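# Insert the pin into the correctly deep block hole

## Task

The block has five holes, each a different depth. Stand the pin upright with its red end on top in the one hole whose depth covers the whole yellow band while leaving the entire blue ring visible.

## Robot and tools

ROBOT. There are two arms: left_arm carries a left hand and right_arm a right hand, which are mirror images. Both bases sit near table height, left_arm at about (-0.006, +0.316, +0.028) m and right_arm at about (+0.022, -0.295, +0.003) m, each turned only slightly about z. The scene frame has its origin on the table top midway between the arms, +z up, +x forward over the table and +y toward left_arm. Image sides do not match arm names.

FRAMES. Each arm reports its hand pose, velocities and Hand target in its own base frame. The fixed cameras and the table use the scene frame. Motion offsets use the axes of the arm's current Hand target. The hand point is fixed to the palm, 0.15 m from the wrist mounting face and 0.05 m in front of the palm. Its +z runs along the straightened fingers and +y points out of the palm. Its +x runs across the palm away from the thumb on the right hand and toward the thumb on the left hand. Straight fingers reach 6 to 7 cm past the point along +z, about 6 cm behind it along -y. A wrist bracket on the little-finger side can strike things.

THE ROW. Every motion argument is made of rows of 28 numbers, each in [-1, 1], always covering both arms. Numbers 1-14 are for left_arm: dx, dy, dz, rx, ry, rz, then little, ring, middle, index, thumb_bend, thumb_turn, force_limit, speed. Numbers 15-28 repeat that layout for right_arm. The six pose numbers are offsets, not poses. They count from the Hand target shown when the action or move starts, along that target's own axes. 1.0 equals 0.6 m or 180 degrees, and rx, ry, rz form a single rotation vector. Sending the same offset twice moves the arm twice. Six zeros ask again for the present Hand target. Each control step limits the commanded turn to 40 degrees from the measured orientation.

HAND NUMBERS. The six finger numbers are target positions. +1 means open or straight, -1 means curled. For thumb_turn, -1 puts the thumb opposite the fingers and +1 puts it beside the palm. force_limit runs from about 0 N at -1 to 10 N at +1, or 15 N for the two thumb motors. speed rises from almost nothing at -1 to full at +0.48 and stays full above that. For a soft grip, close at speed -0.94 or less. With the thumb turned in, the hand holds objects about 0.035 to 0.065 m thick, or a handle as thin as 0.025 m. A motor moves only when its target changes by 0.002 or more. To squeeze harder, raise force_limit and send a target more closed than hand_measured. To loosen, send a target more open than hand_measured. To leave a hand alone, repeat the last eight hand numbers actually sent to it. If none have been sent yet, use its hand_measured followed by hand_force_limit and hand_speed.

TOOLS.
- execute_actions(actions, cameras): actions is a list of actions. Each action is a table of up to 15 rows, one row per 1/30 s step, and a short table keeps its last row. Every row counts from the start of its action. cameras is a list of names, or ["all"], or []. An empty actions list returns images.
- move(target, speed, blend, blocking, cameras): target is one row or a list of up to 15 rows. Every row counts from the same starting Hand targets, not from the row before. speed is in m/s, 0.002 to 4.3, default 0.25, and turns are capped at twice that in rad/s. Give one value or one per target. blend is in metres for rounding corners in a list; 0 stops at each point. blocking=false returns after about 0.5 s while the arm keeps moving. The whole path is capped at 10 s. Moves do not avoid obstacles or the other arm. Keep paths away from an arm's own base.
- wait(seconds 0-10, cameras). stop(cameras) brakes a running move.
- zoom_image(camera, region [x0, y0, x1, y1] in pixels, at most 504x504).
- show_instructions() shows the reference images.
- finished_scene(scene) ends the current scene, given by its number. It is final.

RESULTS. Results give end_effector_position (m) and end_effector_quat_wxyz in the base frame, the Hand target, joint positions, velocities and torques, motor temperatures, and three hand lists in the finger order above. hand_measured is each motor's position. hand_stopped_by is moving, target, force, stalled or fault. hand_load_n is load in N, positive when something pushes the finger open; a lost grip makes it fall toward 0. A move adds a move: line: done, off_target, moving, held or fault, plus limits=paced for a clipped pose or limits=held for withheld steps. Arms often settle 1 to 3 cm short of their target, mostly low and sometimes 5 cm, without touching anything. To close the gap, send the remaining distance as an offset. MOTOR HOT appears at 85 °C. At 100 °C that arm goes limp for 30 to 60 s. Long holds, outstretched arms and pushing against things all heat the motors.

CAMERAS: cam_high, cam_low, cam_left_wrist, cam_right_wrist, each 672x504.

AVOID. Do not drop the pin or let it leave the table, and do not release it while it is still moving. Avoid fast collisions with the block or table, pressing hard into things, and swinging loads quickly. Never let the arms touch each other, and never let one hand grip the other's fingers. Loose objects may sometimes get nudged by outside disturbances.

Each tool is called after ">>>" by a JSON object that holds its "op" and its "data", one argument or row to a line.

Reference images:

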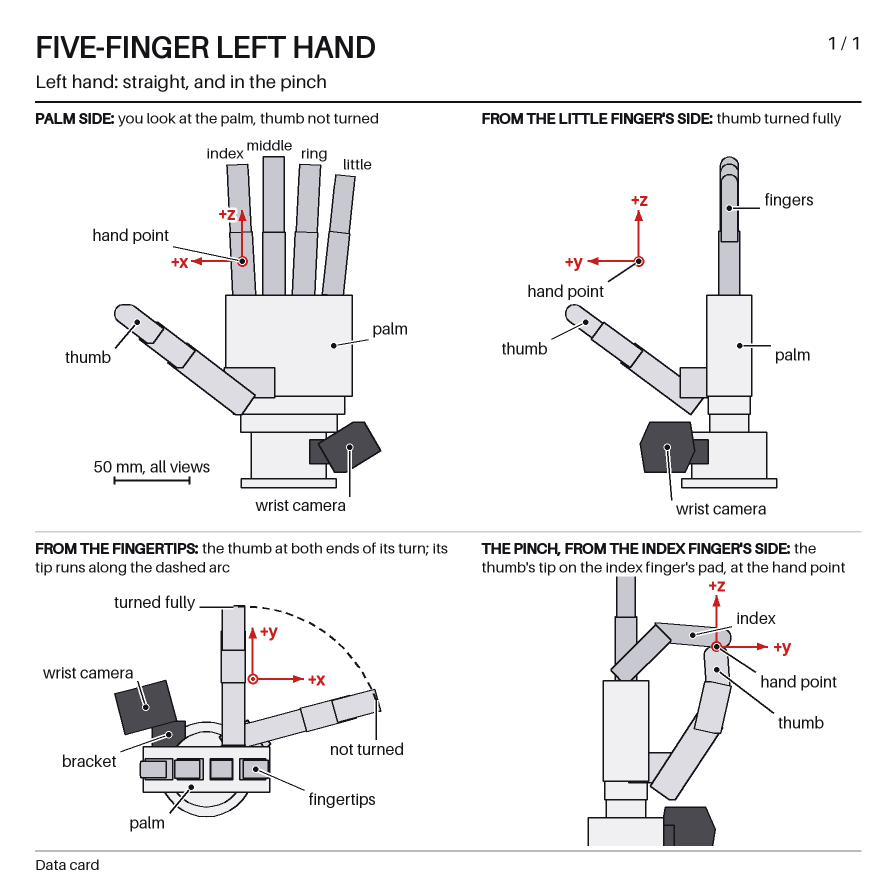

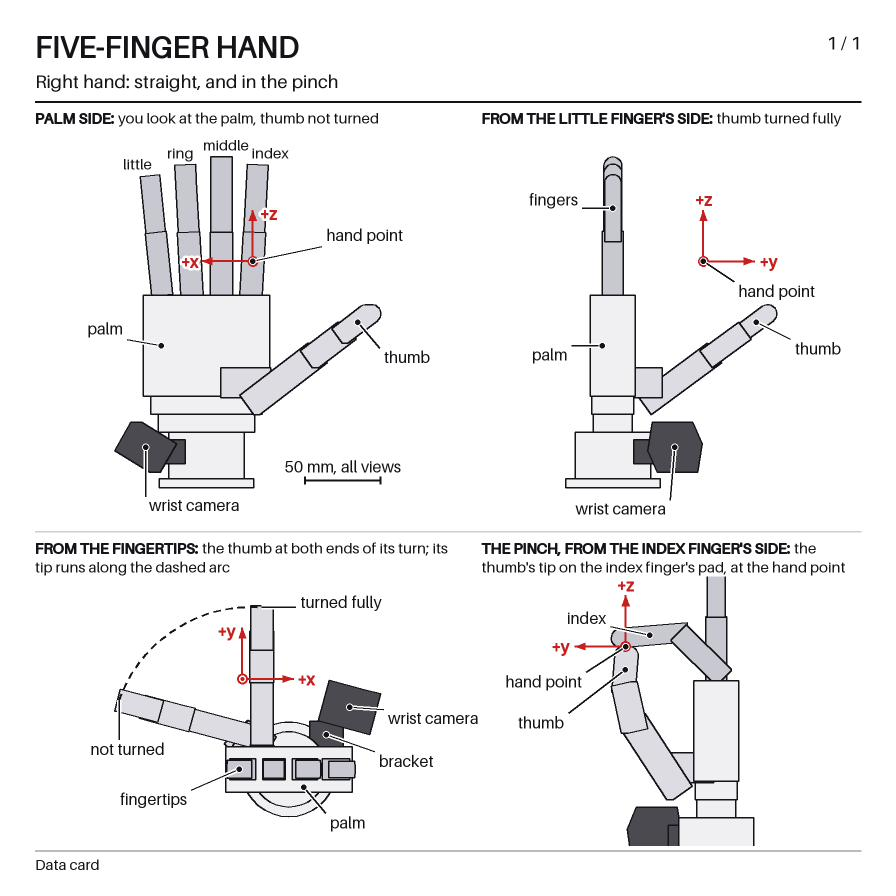

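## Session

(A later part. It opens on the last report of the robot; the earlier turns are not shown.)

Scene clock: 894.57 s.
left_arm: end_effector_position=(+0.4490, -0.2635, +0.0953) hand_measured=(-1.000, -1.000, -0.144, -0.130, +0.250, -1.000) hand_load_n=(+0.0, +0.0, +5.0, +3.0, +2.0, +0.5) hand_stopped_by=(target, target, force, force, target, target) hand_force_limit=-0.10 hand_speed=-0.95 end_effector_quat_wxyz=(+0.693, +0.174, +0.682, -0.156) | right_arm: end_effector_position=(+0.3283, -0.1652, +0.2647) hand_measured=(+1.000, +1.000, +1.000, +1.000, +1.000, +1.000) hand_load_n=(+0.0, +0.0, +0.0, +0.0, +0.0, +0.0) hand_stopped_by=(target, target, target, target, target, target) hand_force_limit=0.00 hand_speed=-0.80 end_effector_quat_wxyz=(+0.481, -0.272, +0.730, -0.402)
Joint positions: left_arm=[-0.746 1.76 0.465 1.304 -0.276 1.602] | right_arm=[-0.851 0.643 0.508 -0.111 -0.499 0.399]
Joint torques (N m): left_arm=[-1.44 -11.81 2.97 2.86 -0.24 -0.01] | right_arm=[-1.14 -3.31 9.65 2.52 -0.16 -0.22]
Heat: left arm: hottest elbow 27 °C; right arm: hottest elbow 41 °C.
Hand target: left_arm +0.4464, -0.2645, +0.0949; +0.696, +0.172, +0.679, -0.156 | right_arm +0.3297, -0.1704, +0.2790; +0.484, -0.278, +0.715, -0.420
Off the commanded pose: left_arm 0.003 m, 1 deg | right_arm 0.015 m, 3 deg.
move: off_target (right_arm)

>>> {"op": "move", "data": {
  "target": [-0.0499,0.0014,0.0043,0,0,0,-1,-1,-0.54,-0.52,0.25,-1,-0.1,-0.95,0,0,0,0,0,0,1,1,1,1,1,1,0,-0.8],
  "speed": 0.025,
  "cameras": ["cam_low","cam_high"]
}}

>>> {"op": "zoom_image", "data": {
  "camera": "cam_low",
  "region": [450, 70, 520, 160]
}}

>>> {"op": "zoom_image", "data": {
  "camera": "cam_high",
  "region": [345, 195, 395, 240]
}}

Scene clock: 901.03 s.
left_arm: end_effector_position=(+0.4500, -0.2621, +0.1138) hand_measured=(-1.000, -1.000, -0.146, -0.130, +0.250, -1.000) hand_load_n=(+0.0, +0.0, +0.5, +2.0, +0.0, +0.0) hand_stopped_by=(target, target, force, force, target, target) hand_force_limit=-0.10 hand_speed=-0.95 end_effector_quat_wxyz=(+0.687, +0.168, +0.688, -0.160) | right_arm: end_effector_position=(+0.3283, -0.1652, +0.2647) hand_measured=(+1.000, +1.000, +1.000, +1.000, +1.000, +1.000) hand_load_n=(+0.0, +0.0, +0.0, +0.0, +0.0, +0.0) hand_stopped_by=(target, target, target, target, target, target) hand_force_limit=0.00 hand_speed=-0.80 end_effector_quat_wxyz=(+0.481, -0.272, +0.730, -0.402)
Joint positions: left_arm=[-0.74 1.665 0.467 1.194 -0.271 1.58] | right_arm=[-0.851 0.643 0.508 -0.111 -0.499 0.399]
Joint torques (N m): left_arm=[-1.32 -13.39 4.16 2.22 -0.35 0.21] | right_arm=[-0.85 -3.55 9.55 2.35 -0.2 -0.21]
Heat: left arm: hottest elbow 27 °C; right arm: hottest elbow 41 °C.
Hand target: left_arm +0.4483, -0.2653, +0.1249; +0.696, +0.172, +0.679, -0.156 | right_arm +0.3297, -0.1704, +0.2790; +0.484, -0.278, +0.715, -0.420
Off the commanded pose: left_arm 0.012 m, 2 deg | right_arm 0.015 m, 3 deg.
move: off_target (left_arm, right_arm)
Images, in order (width x height): cam_high 672x504, cam_low 672x504.

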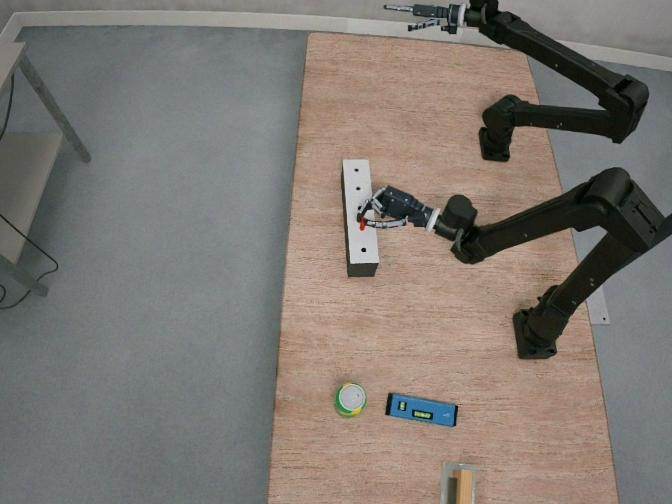

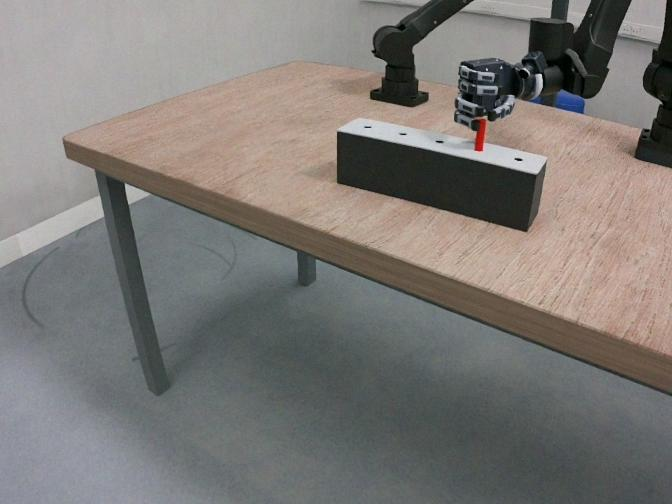

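Scaled by 5.600 from the camera's 672x504 image, which has a finer 960x720 frame.

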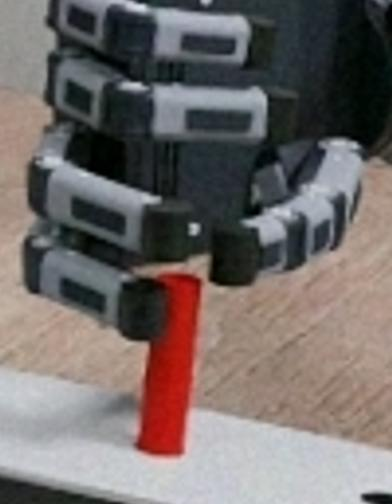

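Scaled by 10.080 from the camera's 672x504 image, which has a finer 960x720 frame.

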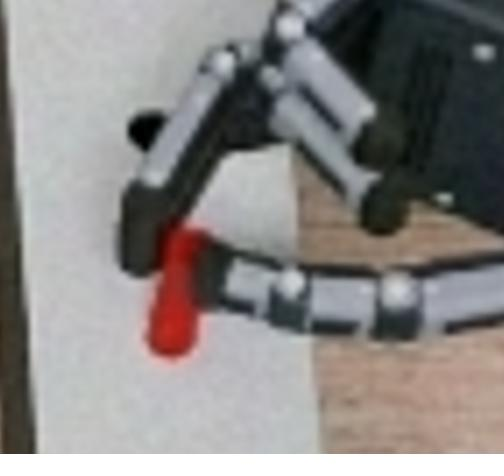

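>>> {"op": "move", "data": {
  "target": [
    [0,0,0,0,0,0,-1,-1,0.0,0.0,0.25,-1,-0.4,-0.9,0,0,0,0,0,0,1,1,1,1,1,1,0,-0.8],
    [0.0499,-0.0014,-0.0009,0,0,0,-1,-1,0.0,0.0,0.25,-1,-0.4,-0.9,0,0,0,0,0,0,1,1,1,1,1,1,0,-0.8]
  ],
  "speed": 0.04,
  "cameras": ["cam_low","cam_high"]
}}

>>> {"op": "zoom_image", "data": {
  "camera": "cam_low",
  "region": [450, 80, 520, 160]
}}

>>> {"op": "zoom_image", "data": {
  "camera": "cam_high",
  "region": [345, 195, 395, 240]
}}

Scene clock: 910.50 s.
left_arm: end_effector_position=(+0.4508, -0.2614, +0.0947) hand_measured=(-1.000, -1.000, +0.000, +0.000, +0.250, -1.000) hand_load_n=(+0.0, +0.0, +0.0, +0.0, +0.0, +0.5) hand_stopped_by=(target, target, target, target, target, target) hand_force_limit=-0.40 hand_speed=-0.90 end_effector_quat_wxyz=(+0.692, +0.168, +0.684, -0.157) | right_arm: end_effector_position=(+0.3283, -0.1652, +0.2647) hand_measured=(+1.000, +1.000, +1.000, +1.000, +1.000, +1.000) hand_load_n=(+0.0, +0.0, +0.0, +0.0, +0.0, +0.0) hand_stopped_by=(target, target, target, target, target, target) hand_force_limit=0.00 hand_speed=-0.80 end_effector_quat_wxyz=(+0.481, -0.272, +0.730, -0.402)
Joint positions: left_arm=[-0.74 1.759 0.467 1.3 -0.276 1.59] | right_arm=[-0.851 0.643 0.508 -0.111 -0.499 0.399]
Joint torques (N m): left_arm=[-1.32 -11.46 3.29 2.85 -0.14 0.11] | right_arm=[-1.32 -3.55 9.62 2.37 -0.16 -0.23]
Heat: left arm: hottest elbow 27 °C; right arm: hottest elbow 41 °C.
Hand target: left_arm +0.4482, -0.2654, +0.0950; +0.696, +0.172, +0.679, -0.156 | right_arm +0.3297, -0.1704, +0.2790; +0.484, -0.278, +0.715, -0.420
Off the commanded pose: left_arm 0.005 m, 1 deg | right_arm 0.015 m, 3 deg.
move: off_target (right_arm)
Images, in order (width x height): cam_high 672x504, cam_low 672x504.

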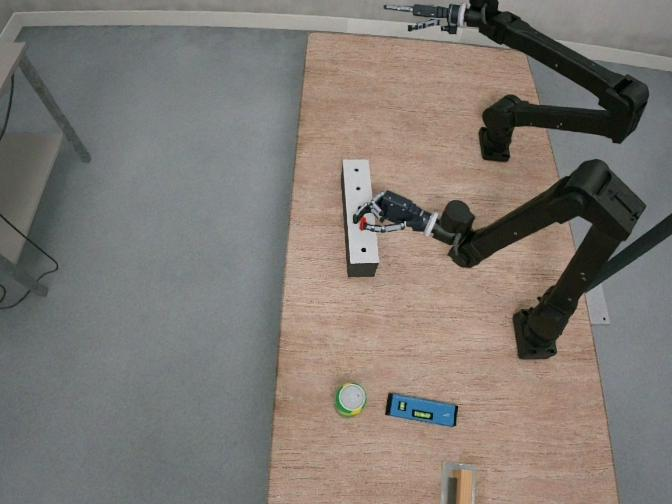

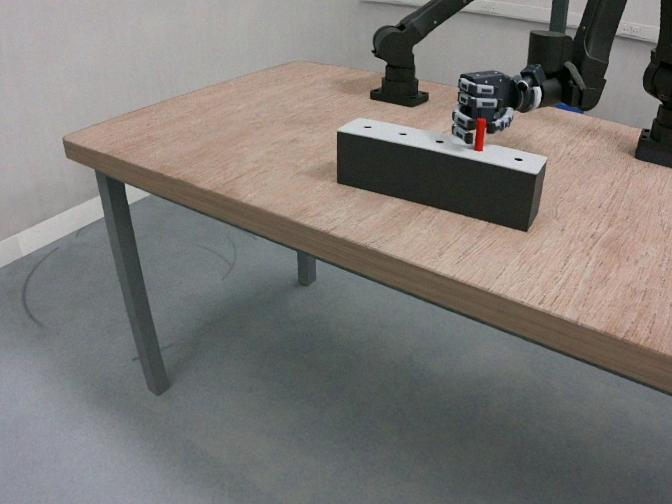

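Scaled by 6.300 from the camera's 672x504 image, which has a finer 960x720 frame.

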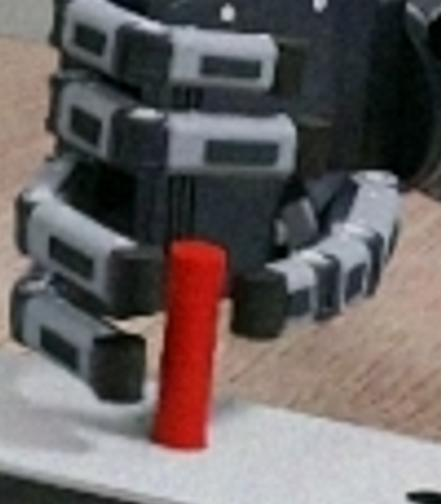

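Scaled by 10.080 from the camera's 672x504 image, which has a finer 960x720 frame.

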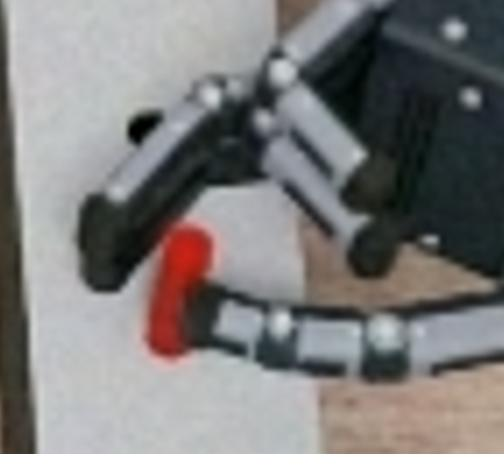

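>>> {"op": "move", "data": {
  "target": [
    [0,0,0,0,0,0,-1,-1,-0.5,-0.5,0.25,-1,-0.1,-0.93,0,0,0,0,0,0,1,1,1,1,1,1,0,-0.8],
    [0,0,0,0,0,0,-1,-1,-0.52,-0.5,0.25,-1,-0.1,-0.94,0,0,0,0,0,0,1,1,1,1,1,1,0,-0.8],
    [0,0,0,0,0,0,-1,-1,-0.52,-0.5,0.12,-1,-0.1,-0.94,0,0,0,0,0,0,1,1,1,1,1,1,0,-0.8]
  ],
  "speed": 0.04,
  "cameras": ["cam_low","cam_high"]
}}

>>> {"op": "zoom_image", "data": {
  "camera": "cam_low",
  "region": [450, 80, 520, 160]
}}

>>> {"op": "zoom_image", "data": {
  "camera": "cam_high",
  "region": [345, 195, 395, 240]
}}

Scene clock: 916.90 s.
left_arm: end_effector_position=(+0.4517, -0.2622, +0.0954) hand_measured=(-1.000, -1.000, -0.164, -0.142, +0.214, -1.000) hand_load_n=(+0.0, +0.0, +6.0, +0.5, +6.5, +0.5) hand_stopped_by=(target, target, force, force, force, target) hand_force_limit=-0.10 hand_speed=-0.94 end_effector_quat_wxyz=(+0.693, +0.167, +0.683, -0.158) | right_arm: end_effector_position=(+0.3283, -0.1652, +0.2647) hand_measured=(+1.000, +1.000, +1.000, +1.000, +1.000, +1.000) hand_load_n=(+0.0, +0.0, +0.0, +0.0, -0.5, +0.0) hand_stopped_by=(target, target, target, target, target, target) hand_force_limit=0.00 hand_speed=-0.80 end_effector_quat_wxyz=(+0.481, -0.272, +0.730, -0.402)
Joint positions: left_arm=[-0.74 1.76 0.47 1.301 -0.276 1.59] | right_arm=[-0.851 0.643 0.508 -0.111 -0.499 0.399]
Joint torques (N m): left_arm=[-1.38 -11.75 3.11 2.85 -0.16 0.11] | right_arm=[-1.38 -3.84 9.66 2.41 -0.19 -0.21]
Heat: left arm: hottest elbow 27 °C; right arm: hottest elbow 41 °C.
Hand target: left_arm +0.4482, -0.2654, +0.0950; +0.696, +0.172, +0.679, -0.156 | right_arm +0.3297, -0.1704, +0.2790; +0.484, -0.278, +0.715, -0.420
Off the commanded pose: left_arm 0.005 m, 1 deg | right_arm 0.015 m, 3 deg.
move: off_target (right_arm)
Images, in order (width x height): cam_high 672x504, cam_low 672x504.

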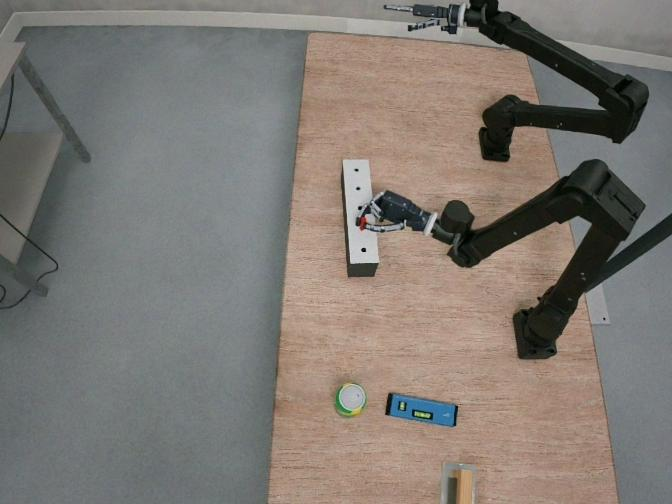

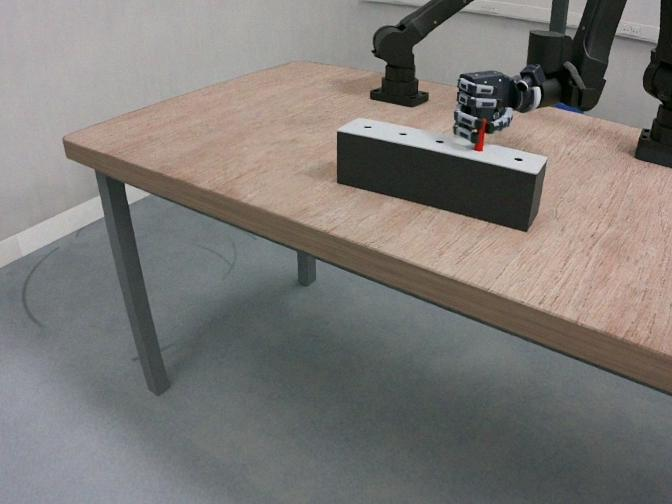

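Scaled by 6.300 from the camera's 672x504 image, which has a finer 960x720 frame.

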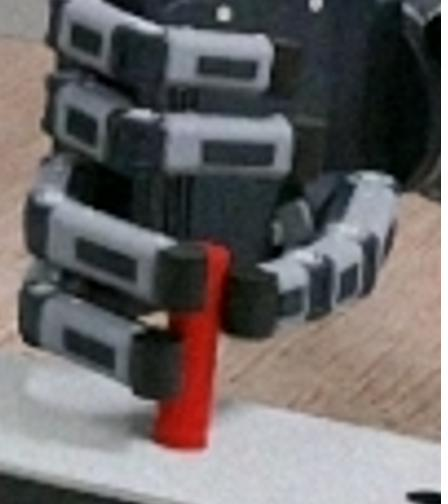

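Scaled by 10.080 from the camera's 672x504 image, which has a finer 960x720 frame.

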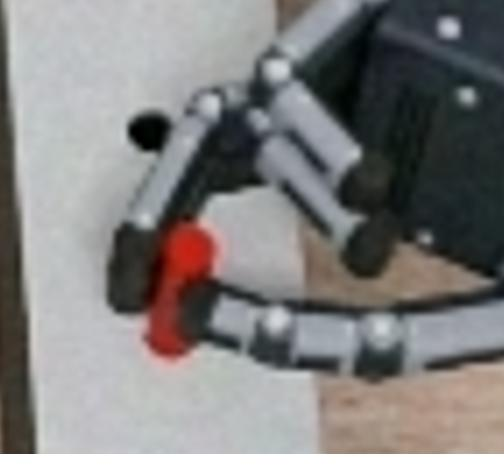

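>>> {"op": "move", "data": {
  "target": [0,0,0,0,0,0,-1,-1,-0.52,-0.54,0.12,-1,-0.5,-0.95,0,0,0,0,0,0,1,1,1,1,1,1,0,-0.8],
  "speed": 0.04
}}

Scene clock: 920.23 s.
left_arm: end_effector_position=(+0.4517, -0.2622, +0.0954) hand_measured=(-1.000, -1.000, -0.164, -0.150, +0.214, -1.000) hand_load_n=(+0.5, +0.5, +5.0, +3.5, +6.5, +0.5) hand_stopped_by=(target, target, force, force, force, target) hand_force_limit=-0.50 hand_speed=-0.95 end_effector_quat_wxyz=(+0.693, +0.167, +0.683, -0.158) | right_arm: end_effector_position=(+0.3283, -0.1652, +0.2647) hand_measured=(+1.000, +1.000, +1.000, +1.000, +1.000, +1.000) hand_load_n=(+0.0, -0.5, +0.0, +0.0, +0.0, +0.0) hand_stopped_by=(target, target, target, target, target, target) hand_force_limit=0.00 hand_speed=-0.80 end_effector_quat_wxyz=(+0.481, -0.272, +0.730, -0.402)
Joint positions: left_arm=[-0.74 1.76 0.47 1.301 -0.276 1.59] | right_arm=[-0.851 0.643 0.508 -0.111 -0.499 0.399]
Joint torques (N m): left_arm=[-1.32 -11.75 3.12 2.88 -0.16 0.11] | right_arm=[-1.2 -3.6 9.66 2.51 -0.19 -0.21]
Heat: left arm: hottest elbow 27 °C; right arm: hottest elbow 41 °C.
Hand target: left_arm +0.4482, -0.2654, +0.0950; +0.696, +0.172, +0.679, -0.156 | right_arm +0.3297, -0.1704, +0.2790; +0.484, -0.278, +0.715, -0.420
Off the commanded pose: left_arm 0.005 m, 1 deg | right_arm 0.015 m, 3 deg.
move: off_target (right_arm)

>>> {"op": "move", "data": {
  "target": [-0.0499,0.0014,0.0026,0,0,0,-1,-1,-0.52,-0.54,0.12,-1,-0.5,-0.95,0,0,0,0,0,0,1,1,1,1,1,1,0,-0.8],
  "speed": 0.025,
  "cameras": ["cam_low","cam_high"]
}}

>>> {"op": "zoom_image", "data": {
  "camera": "cam_low",
  "region": [450, 70, 520, 160]
}}

>>> {"op": "zoom_image", "data": {
  "camera": "cam_high",
  "region": [345, 195, 395, 240]
}}

Scene clock: 925.53 s.
left_arm: end_effector_position=(+0.4510, -0.2621, +0.0964) hand_measured=(-1.000, -1.000, -0.164, -0.150, +0.214, -1.000) hand_load_n=(+0.0, +0.0, +4.0, +11.0, +6.5, +4.0) hand_stopped_by=(target, target, force, force, force, target) hand_force_limit=-0.50 hand_speed=-0.95 end_effector_quat_wxyz=(+0.675, +0.172, +0.701, -0.154) | right_arm: end_effector_position=(+0.3283, -0.1652, +0.2647) hand_measured=(+1.000, +1.000, +1.000, +1.000, +1.000, +1.000) hand_load_n=(+0.0, +0.0, +0.0, +0.0, +0.0, +0.0) hand_stopped_by=(target, target, target, target, target, target) hand_force_limit=0.00 hand_speed=-0.80 end_effector_quat_wxyz=(+0.481, -0.272, +0.730, -0.402)
Joint positions: left_arm=[-0.74 1.7 0.473 1.185 -0.276 1.576] | right_arm=[-0.851 0.643 0.508 -0.111 -0.499 0.399]
Joint torques (N m): left_arm=[-1.26 -16.56 3.77 2.65 -0.17 0.26] | right_arm=[-0.91 -3.43 9.66 2.44 -0.2 -0.22]
Heat: left arm: hottest elbow 27 °C; right arm: hottest elbow 41 °C.
Hand target: left_arm +0.4492, -0.2658, +0.1250; +0.696, +0.172, +0.679, -0.156 | right_arm +0.3297, -0.1704, +0.2790; +0.484, -0.278, +0.715, -0.420
Off the commanded pose: left_arm 0.029 m, 3 deg | right_arm 0.015 m, 3 deg.
move: off_target (left_arm, right_arm)
Images, in order (width x height): cam_high 672x504, cam_low 672x504.

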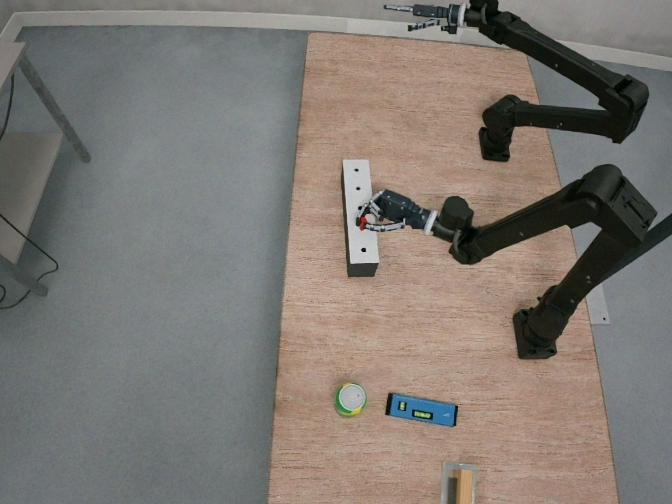

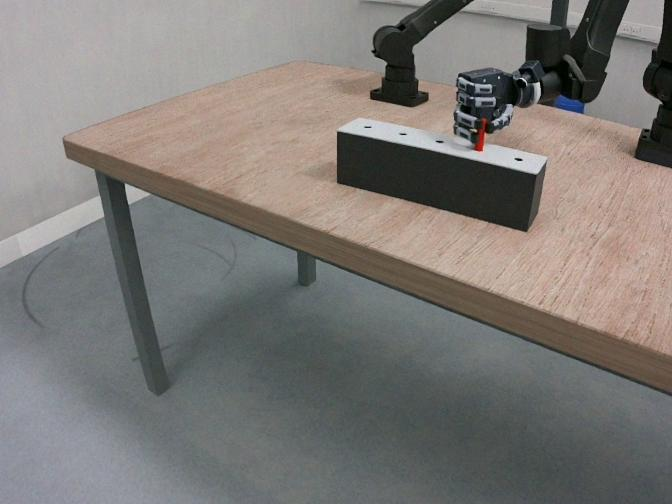

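Scaled by 5.600 from the camera's 672x504 image, which has a finer 960x720 frame.

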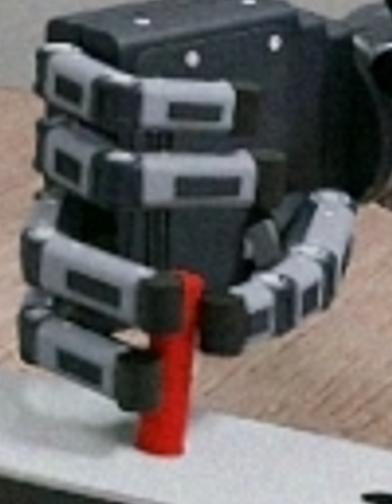

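Scaled by 10.080 from the camera's 672x504 image, which has a finer 960x720 frame.

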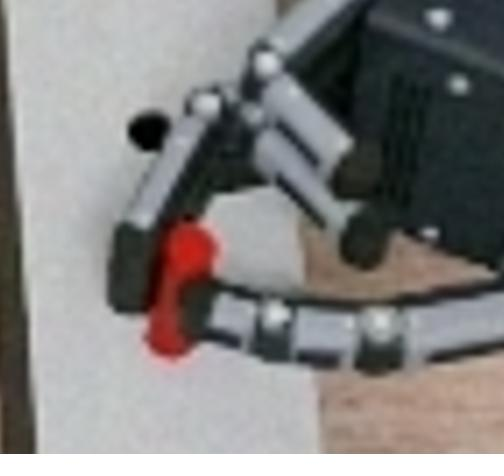

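>>> {"op": "move", "data": {
  "target": [0.0303,0.003,0.0106,0,0,0,-1,-1,-0.52,-0.54,0.12,-1,-0.5,-0.95,0,0,0,0,0,0,1,1,1,1,1,1,0,-0.8],
  "speed": 0.03,
  "cameras": ["cam_low","cam_high"]
}}

>>> {"op": "zoom_image", "data": {
  "camera": "cam_high",
  "region": [345, 195, 395, 240]
}}

Scene clock: 935.13 s.
left_arm: end_effector_position=(+0.4521, -0.2624, +0.0964) hand_measured=(-1.000, -1.000, -0.164, -0.150, +0.214, -1.000) hand_load_n=(+0.0, +0.0, +3.0, +5.0, +6.5, +1.5) hand_stopped_by=(target, target, force, force, force, target) hand_force_limit=-0.50 hand_speed=-0.95 end_effector_quat_wxyz=(+0.683, +0.167, +0.693, -0.158) | right_arm: end_effector_position=(+0.3283, -0.1652, +0.2647) hand_measured=(+1.000, +1.000, +1.000, +1.000, +1.000, +1.000) hand_load_n=(+0.0, +0.0, +0.0, +0.0, +0.0, -0.5) hand_stopped_by=(target, target, target, target, target, target) hand_force_limit=0.00 hand_speed=-0.80 end_effector_quat_wxyz=(+0.481, -0.272, +0.730, -0.402)
Joint positions: left_arm=[-0.738 1.725 0.473 1.234 -0.274 1.576] | right_arm=[-0.851 0.643 0.508 -0.111 -0.499 0.399]
Joint torques (N m): left_arm=[-0.38 -12.1 4.64 3.19 0.19 0.25] | right_arm=[-1.67 -3.43 9.62 2.59 -0.19 -0.23]
Heat: left arm: hottest elbow 27 °C; right arm: hottest elbow 41 °C.
Hand target: left_arm +0.4562, -0.2668, +0.1070; +0.696, +0.172, +0.679, -0.156 | right_arm +0.3297, -0.1704, +0.2790; +0.484, -0.278, +0.715, -0.420
Off the commanded pose: left_arm 0.012 m, 2 deg | right_arm 0.015 m, 3 deg.
move: off_target (left_arm, right_arm)
Images, in order (width x height): cam_high 672x504, cam_low 672x504.

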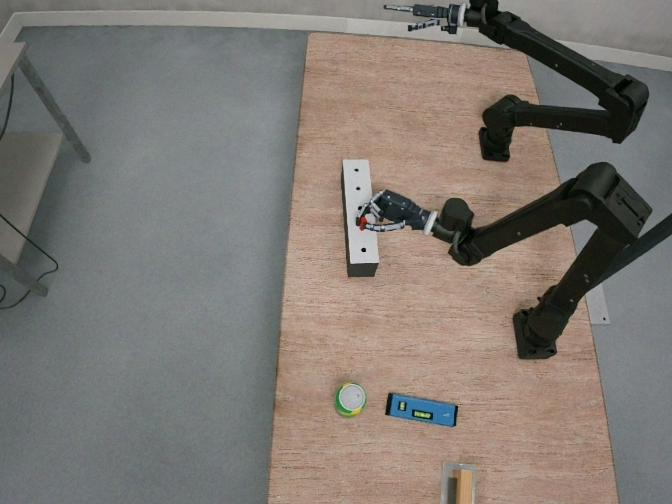

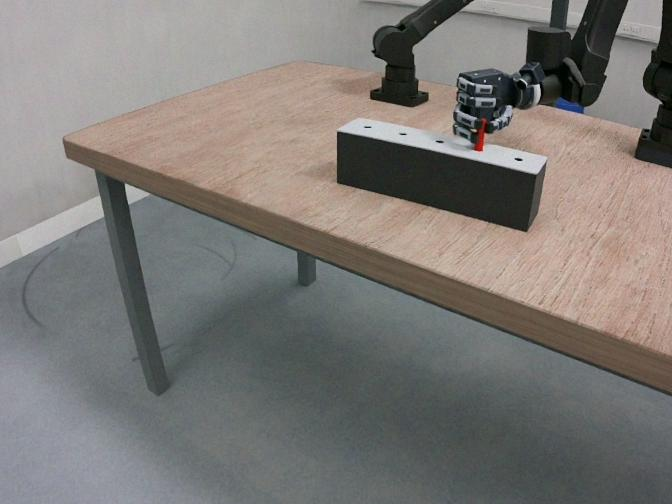

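Scaled by 10.080 from the camera's 672x504 image, which has a finer 960x720 frame.

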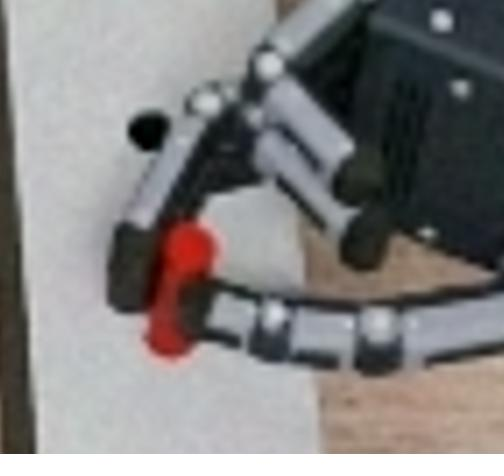

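>>> {"op": "zoom_image", "data": {
  "camera": "cam_low",
  "region": [490, 140, 570, 240]
}}

>>> {"op": "zoom_image", "data": {
  "camera": "cam_low",
  "region": [320, 110, 390, 200]
}}

Scaled by 5.040 from the camera's 672x504 image, which has a finer 960x720 frame.

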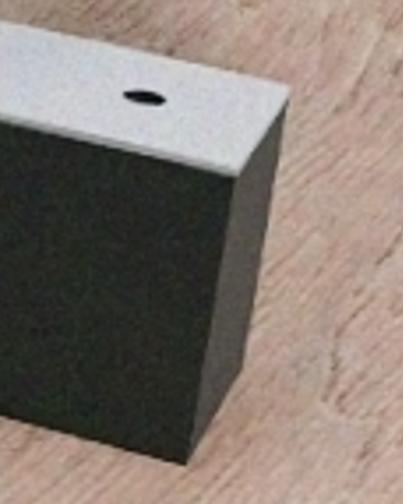

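Scaled by 5.600 from the camera's 672x504 image, which has a finer 960x720 frame.

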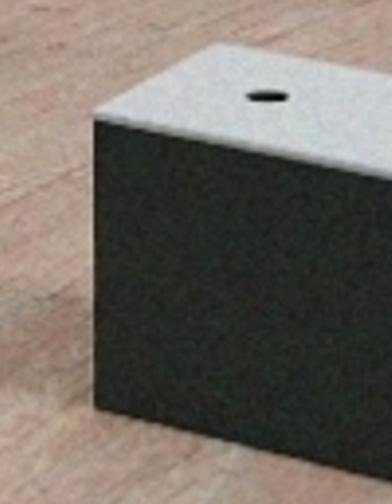

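>>> {"op": "move", "data": {
  "target": [
    [0,0,0,0,0,0,-1,-1,-0.52,-0.125,0.12,-1,-0.5,-0.95,0,0,0,0,0,0,1,1,1,1,1,1,0,-0.8],
    [-0.0166,0.0005,0.0003,0,0,0,-1,-1,-0.52,-0.125,0.12,-1,-0.5,-0.95,0,0,0,0,0,0,1,1,1,1,1,1,0,-0.8]
  ],
  "speed": 0.02,
  "cameras": ["cam_low","cam_high"]
}}

>>> {"op": "zoom_image", "data": {
  "camera": "cam_low",
  "region": [450, 70, 520, 160]
}}

>>> {"op": "zoom_image", "data": {
  "camera": "cam_high",
  "region": [345, 195, 395, 240]
}}

Scene clock: 961.67 s.
left_arm: end_effector_position=(+0.4524, -0.2625, +0.1043) hand_measured=(-1.000, -1.000, -0.164, -0.124, +0.214, -1.000) hand_load_n=(+0.0, +0.0, +4.5, +0.0, +4.5, +1.0) hand_stopped_by=(target, target, force, target, force, target) hand_force_limit=-0.50 hand_speed=-0.95 end_effector_quat_wxyz=(+0.687, +0.167, +0.689, -0.158) | right_arm: end_effector_position=(+0.3283, -0.1652, +0.2647) hand_measured=(+1.000, +1.000, +1.000, +1.000, +1.000, +1.000) hand_load_n=(+0.0, +0.0, +0.0, +0.0, +0.0, -0.5) hand_stopped_by=(target, target, target, target, target, target) hand_force_limit=0.00 hand_speed=-0.80 end_effector_quat_wxyz=(+0.481, -0.272, +0.730, -0.402)
Joint positions: left_arm=[-0.738 1.707 0.473 1.228 -0.274 1.582] | right_arm=[-0.851 0.643 0.508 -0.111 -0.499 0.399]
Joint torques (N m): left_arm=[-0.38 -13.68 4.85 1.87 0.2 0.18] | right_arm=[-1.14 -3.66 9.54 2.5 -0.17 -0.21]
Heat: left arm: hottest elbow 27 °C; right arm: hottest elbow 41 °C.
Hand target: left_arm +0.4562, -0.2668, +0.1169; +0.696, +0.172, +0.679, -0.156 | right_arm +0.3297, -0.1704, +0.2790; +0.484, -0.278, +0.715, -0.420
Off the commanded pose: left_arm 0.014 m, 2 deg | right_arm 0.015 m, 3 deg.
move: off_target (left_arm, right_arm)
Images, in order (width x height): cam_high 672x504, cam_low 672x504.

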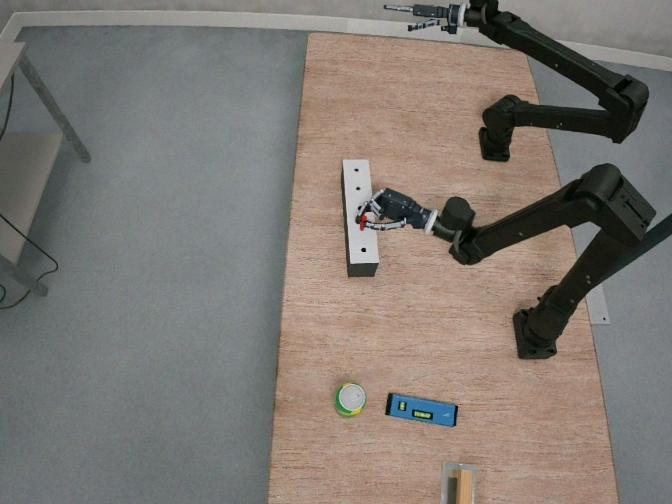

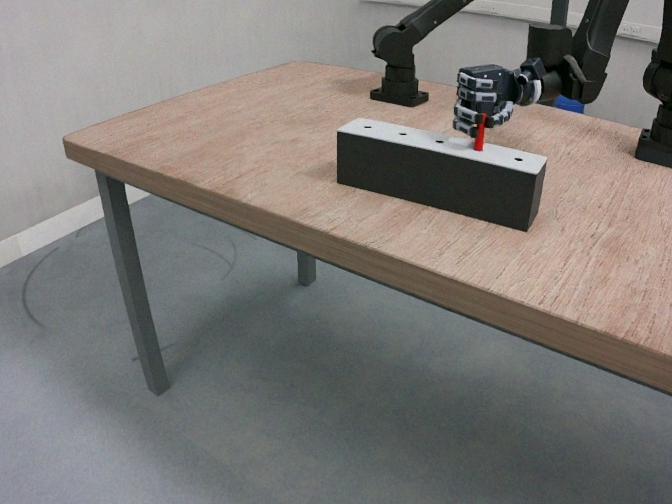

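Scaled by 5.600 from the camera's 672x504 image, which has a finer 960x720 frame.

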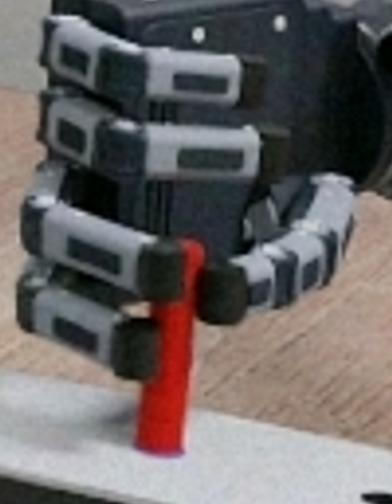

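Scaled by 10.080 from the camera's 672x504 image, which has a finer 960x720 frame.

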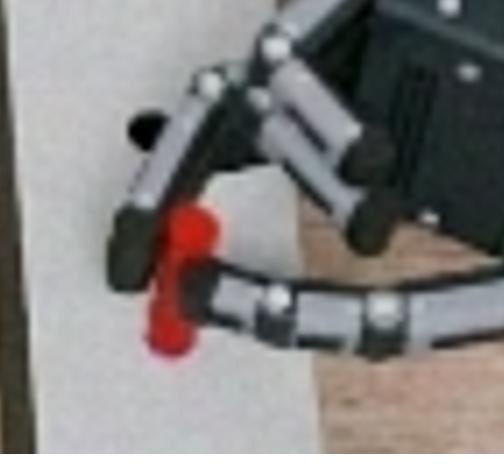

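>>> {"op": "move", "data": {
  "target": [-0.0499,0.0014,0.0026,0,0,0,-1,-1,-0.52,-0.125,0.12,-1,-0.5,-0.95,0,0,0,0,0,0,1,1,1,1,1,1,0,-0.8],
  "speed": 0.025,
  "cameras": ["cam_low","cam_high"]
}}

>>> {"op": "zoom_image", "data": {
  "camera": "cam_low",
  "region": [450, 60, 520, 160]
}}

>>> {"op": "zoom_image", "data": {
  "camera": "cam_high",
  "region": [345, 195, 395, 240]
}}

Scene clock: 968.07 s.
left_arm: end_effector_position=(+0.4504, -0.2610, +0.1181) hand_measured=(-1.000, -1.000, -0.164, -0.124, +0.214, -1.000) hand_load_n=(+0.0, +0.0, +5.5, +1.0, +4.0, +3.0) hand_stopped_by=(target, target, force, target, force, target) hand_force_limit=-0.50 hand_speed=-0.95 end_effector_quat_wxyz=(+0.675, +0.176, +0.700, -0.153) | right_arm: end_effector_position=(+0.3283, -0.1652, +0.2647) hand_measured=(+1.000, +1.000, +1.000, +1.000, +1.000, +1.000) hand_load_n=(+0.0, +0.0, +0.0, +0.0, +0.0, +0.0) hand_stopped_by=(target, target, target, target, target, target) hand_force_limit=0.00 hand_speed=-0.80 end_effector_quat_wxyz=(+0.481, -0.272, +0.730, -0.402)
Joint positions: left_arm=[-0.737 1.612 0.473 1.094 -0.268 1.582] | right_arm=[-0.851 0.643 0.508 -0.111 -0.499 0.399]
Joint torques (N m): left_arm=[-0.56 -14.74 6.38 2.3 0.06 0.18] | right_arm=[-0.38 -3.19 9.7 2.51 -0.17 -0.25]
Heat: left arm: hottest elbow 27 °C; right arm: hottest elbow 41 °C.
Hand target: left_arm +0.4571, -0.2672, +0.1469; +0.696, +0.172, +0.679, -0.156 | right_arm +0.3297, -0.1704, +0.2790; +0.484, -0.278, +0.715, -0.420
Off the commanded pose: left_arm 0.030 m, 3 deg | right_arm 0.015 m, 3 deg.
move: off_target (left_arm, right_arm)
Images, in order (width x height): cam_high 672x504, cam_low 672x504.

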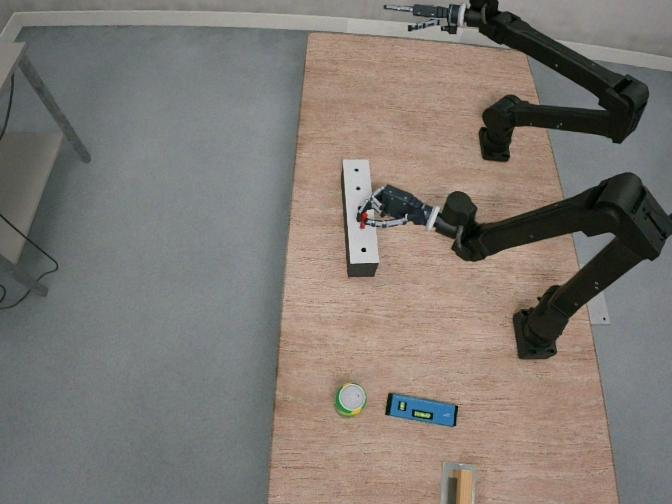

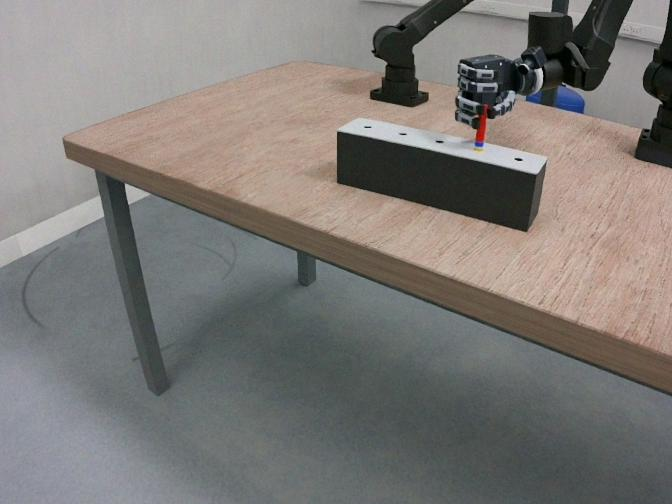

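Scaled by 5.040 from the camera's 672x504 image, which has a finer 960x720 frame.

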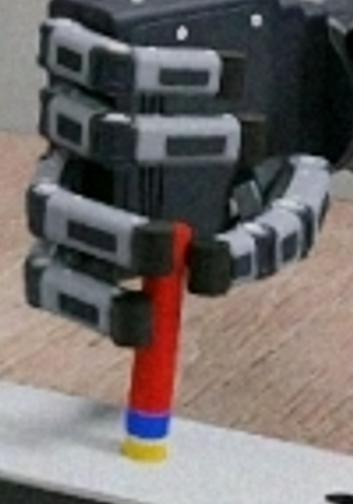

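Scaled by 10.080 from the camera's 672x504 image, which has a finer 960x720 frame.

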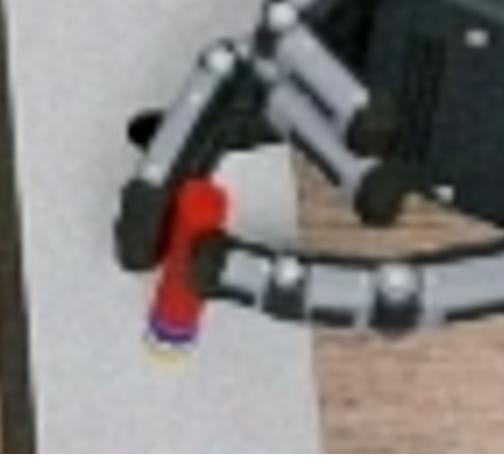

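>>> {"op": "move", "data": {
  "target": [-0.0164,0.0005,0.0102,0,0,0,-1,-1,-0.52,-0.125,0.12,-1,-0.5,-0.95,0,0,0,0,0,0,1,1,1,1,1,1,0,-0.8],
  "speed": 0.025,
  "cameras": ["cam_low","cam_high"]
}}

>>> {"op": "zoom_image", "data": {
  "camera": "cam_low",
  "region": [450, 60, 520, 160]
}}

>>> {"op": "zoom_image", "data": {
  "camera": "cam_high",
  "region": [345, 195, 395, 240]
}}

Scene clock: 973.17 s.
left_arm: end_effector_position=(+0.4506, -0.2609, +0.1185) hand_measured=(-1.000, -1.000, -0.164, -0.124, +0.214, -1.000) hand_load_n=(+0.0, +0.0, +4.0, +3.0, +5.0, +3.0) hand_stopped_by=(target, target, force, target, force, target) hand_force_limit=-0.50 hand_speed=-0.95 end_effector_quat_wxyz=(+0.667, +0.180, +0.707, -0.150) | right_arm: end_effector_position=(+0.3283, -0.1652, +0.2647) hand_measured=(+1.000, +1.000, +1.000, +1.000, +1.000, +1.000) hand_load_n=(+0.0, +0.0, +0.0, +0.0, +0.0, +0.0) hand_stopped_by=(target, target, target, target, target, target) hand_force_limit=0.00 hand_speed=-0.80 end_effector_quat_wxyz=(+0.481, -0.272, +0.730, -0.402)
Joint positions: left_arm=[-0.735 1.59 0.478 1.045 -0.265 1.582] | right_arm=[-0.851 0.643 0.508 -0.111 -0.499 0.399]
Joint torques (N m): left_arm=[-0.21 -14.97 7.71 2.44 0.08 0.18] | right_arm=[-1.55 -3.6 9.65 2.41 -0.19 -0.2]
Heat: left arm: hottest elbow 27 °C; right arm: hottest elbow 41 °C.
Hand target: left_arm +0.4624, -0.2698, +0.1568; +0.696, +0.172, +0.679, -0.156 | right_arm +0.3297, -0.1704, +0.2790; +0.484, -0.278, +0.715, -0.420
Off the commanded pose: left_arm 0.041 m, 5 deg | right_arm 0.015 m, 3 deg.
move: off_target (left_arm, right_arm)
Images, in order (width x height): cam_high 672x504, cam_low 672x504.

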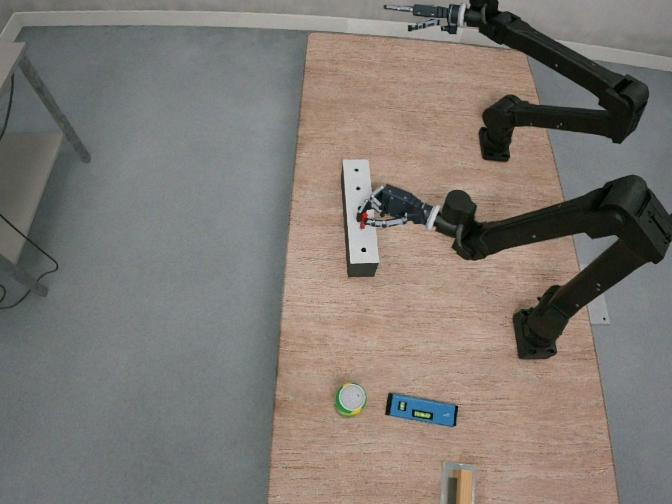

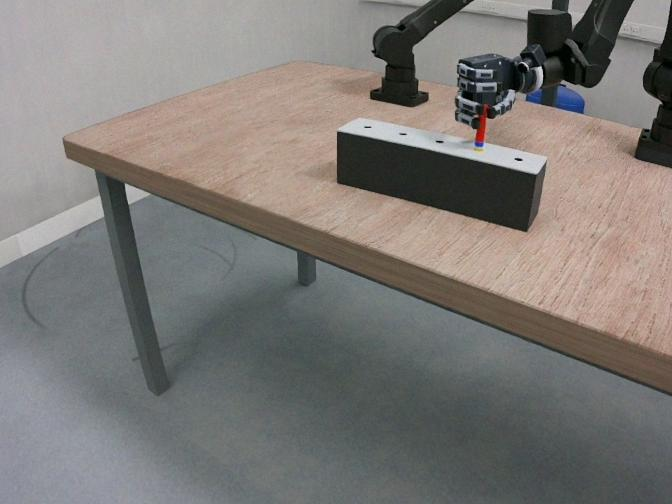

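Scaled by 5.040 from the camera's 672x504 image, which has a finer 960x720 frame.

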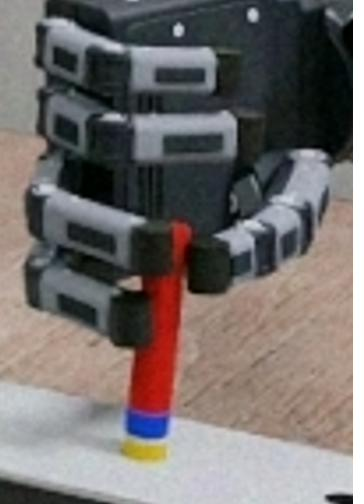

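Scaled by 10.080 from the camera's 672x504 image, which has a finer 960x720 frame.

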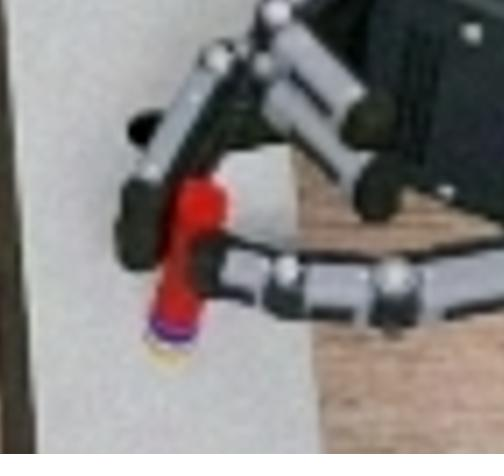

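>>> {"op": "move", "data": {
  "target": [0.0547,0.0028,-0.0257,0,0,0,-1,-1,-0.52,-0.125,0.12,-1,-0.5,-0.95,0,0,0,0,0,0,1,1,1,1,1,1,0,-0.8],
  "speed": 0.04,
  "cameras": ["cam_low","cam_high"]
}}

>>> {"op": "zoom_image", "data": {
  "camera": "cam_low",
  "region": [450, 60, 520, 160]
}}

>>> {"op": "zoom_image", "data": {
  "camera": "cam_high",
  "region": [345, 195, 395, 240]
}}

Scene clock: 980.53 s.
left_arm: end_effector_position=(+0.4509, -0.2613, +0.1266) hand_measured=(-1.000, -1.000, -0.166, -0.124, +0.212, -1.000) hand_load_n=(+0.0, +0.0, +0.0, +0.0, +0.0, +0.0) hand_stopped_by=(target, target, force, target, force, target) hand_force_limit=-0.50 hand_speed=-0.95 end_effector_quat_wxyz=(+0.694, +0.170, +0.681, -0.159) | right_arm: end_effector_position=(+0.3283, -0.1652, +0.2647) hand_measured=(+1.000, +1.000, +1.000, +1.000, +1.000, +1.000) hand_load_n=(+0.0, +0.0, +0.0, +0.0, +0.0, +0.0) hand_stopped_by=(target, target, target, target, target, target) hand_force_limit=0.00 hand_speed=-0.80 end_effector_quat_wxyz=(+0.481, -0.272, +0.730, -0.402)
Joint positions: left_arm=[-0.737 1.636 0.467 1.185 -0.267 1.594] | right_arm=[-0.851 0.643 0.508 -0.111 -0.499 0.399]
Joint torques (N m): left_arm=[-0.56 -10.52 4.08 2.77 0.01 0.07] | right_arm=[-1.08 -4.07 9.73 2.56 -0.18 -0.25]
Heat: left arm: hottest elbow 27 °C; right arm: hottest elbow 41 °C.
Hand target: left_arm +0.4504, -0.2609, +0.1238; +0.696, +0.172, +0.679, -0.156 | right_arm +0.3297, -0.1704, +0.2790; +0.484, -0.278, +0.715, -0.420
Off the commanded pose: left_arm 0.003 m, 0 deg | right_arm 0.015 m, 3 deg.
move: off_target (right_arm)
Images, in order (width x height): cam_high 672x504, cam_low 672x504.

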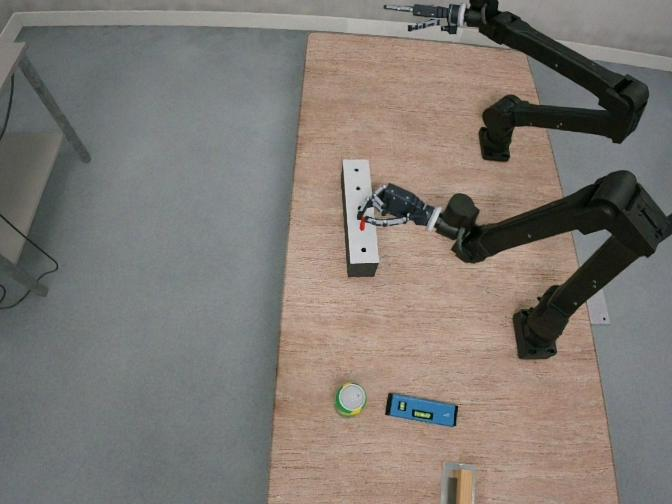

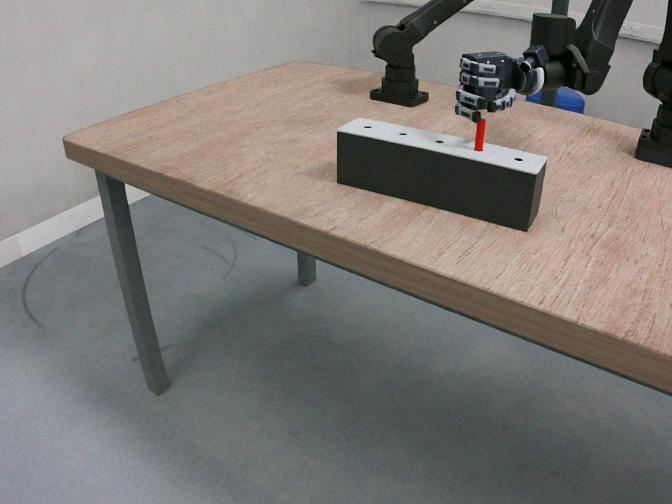

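Scaled by 5.040 from the camera's 672x504 image, which has a finer 960x720 frame.

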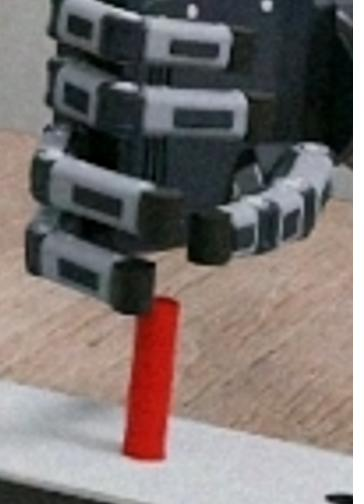

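Scaled by 10.080 from the camera's 672x504 image, which has a finer 960x720 frame.

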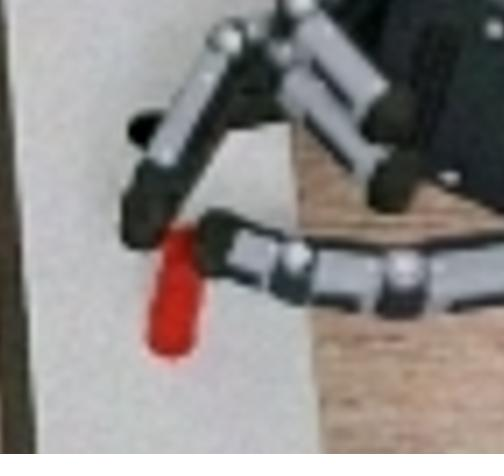

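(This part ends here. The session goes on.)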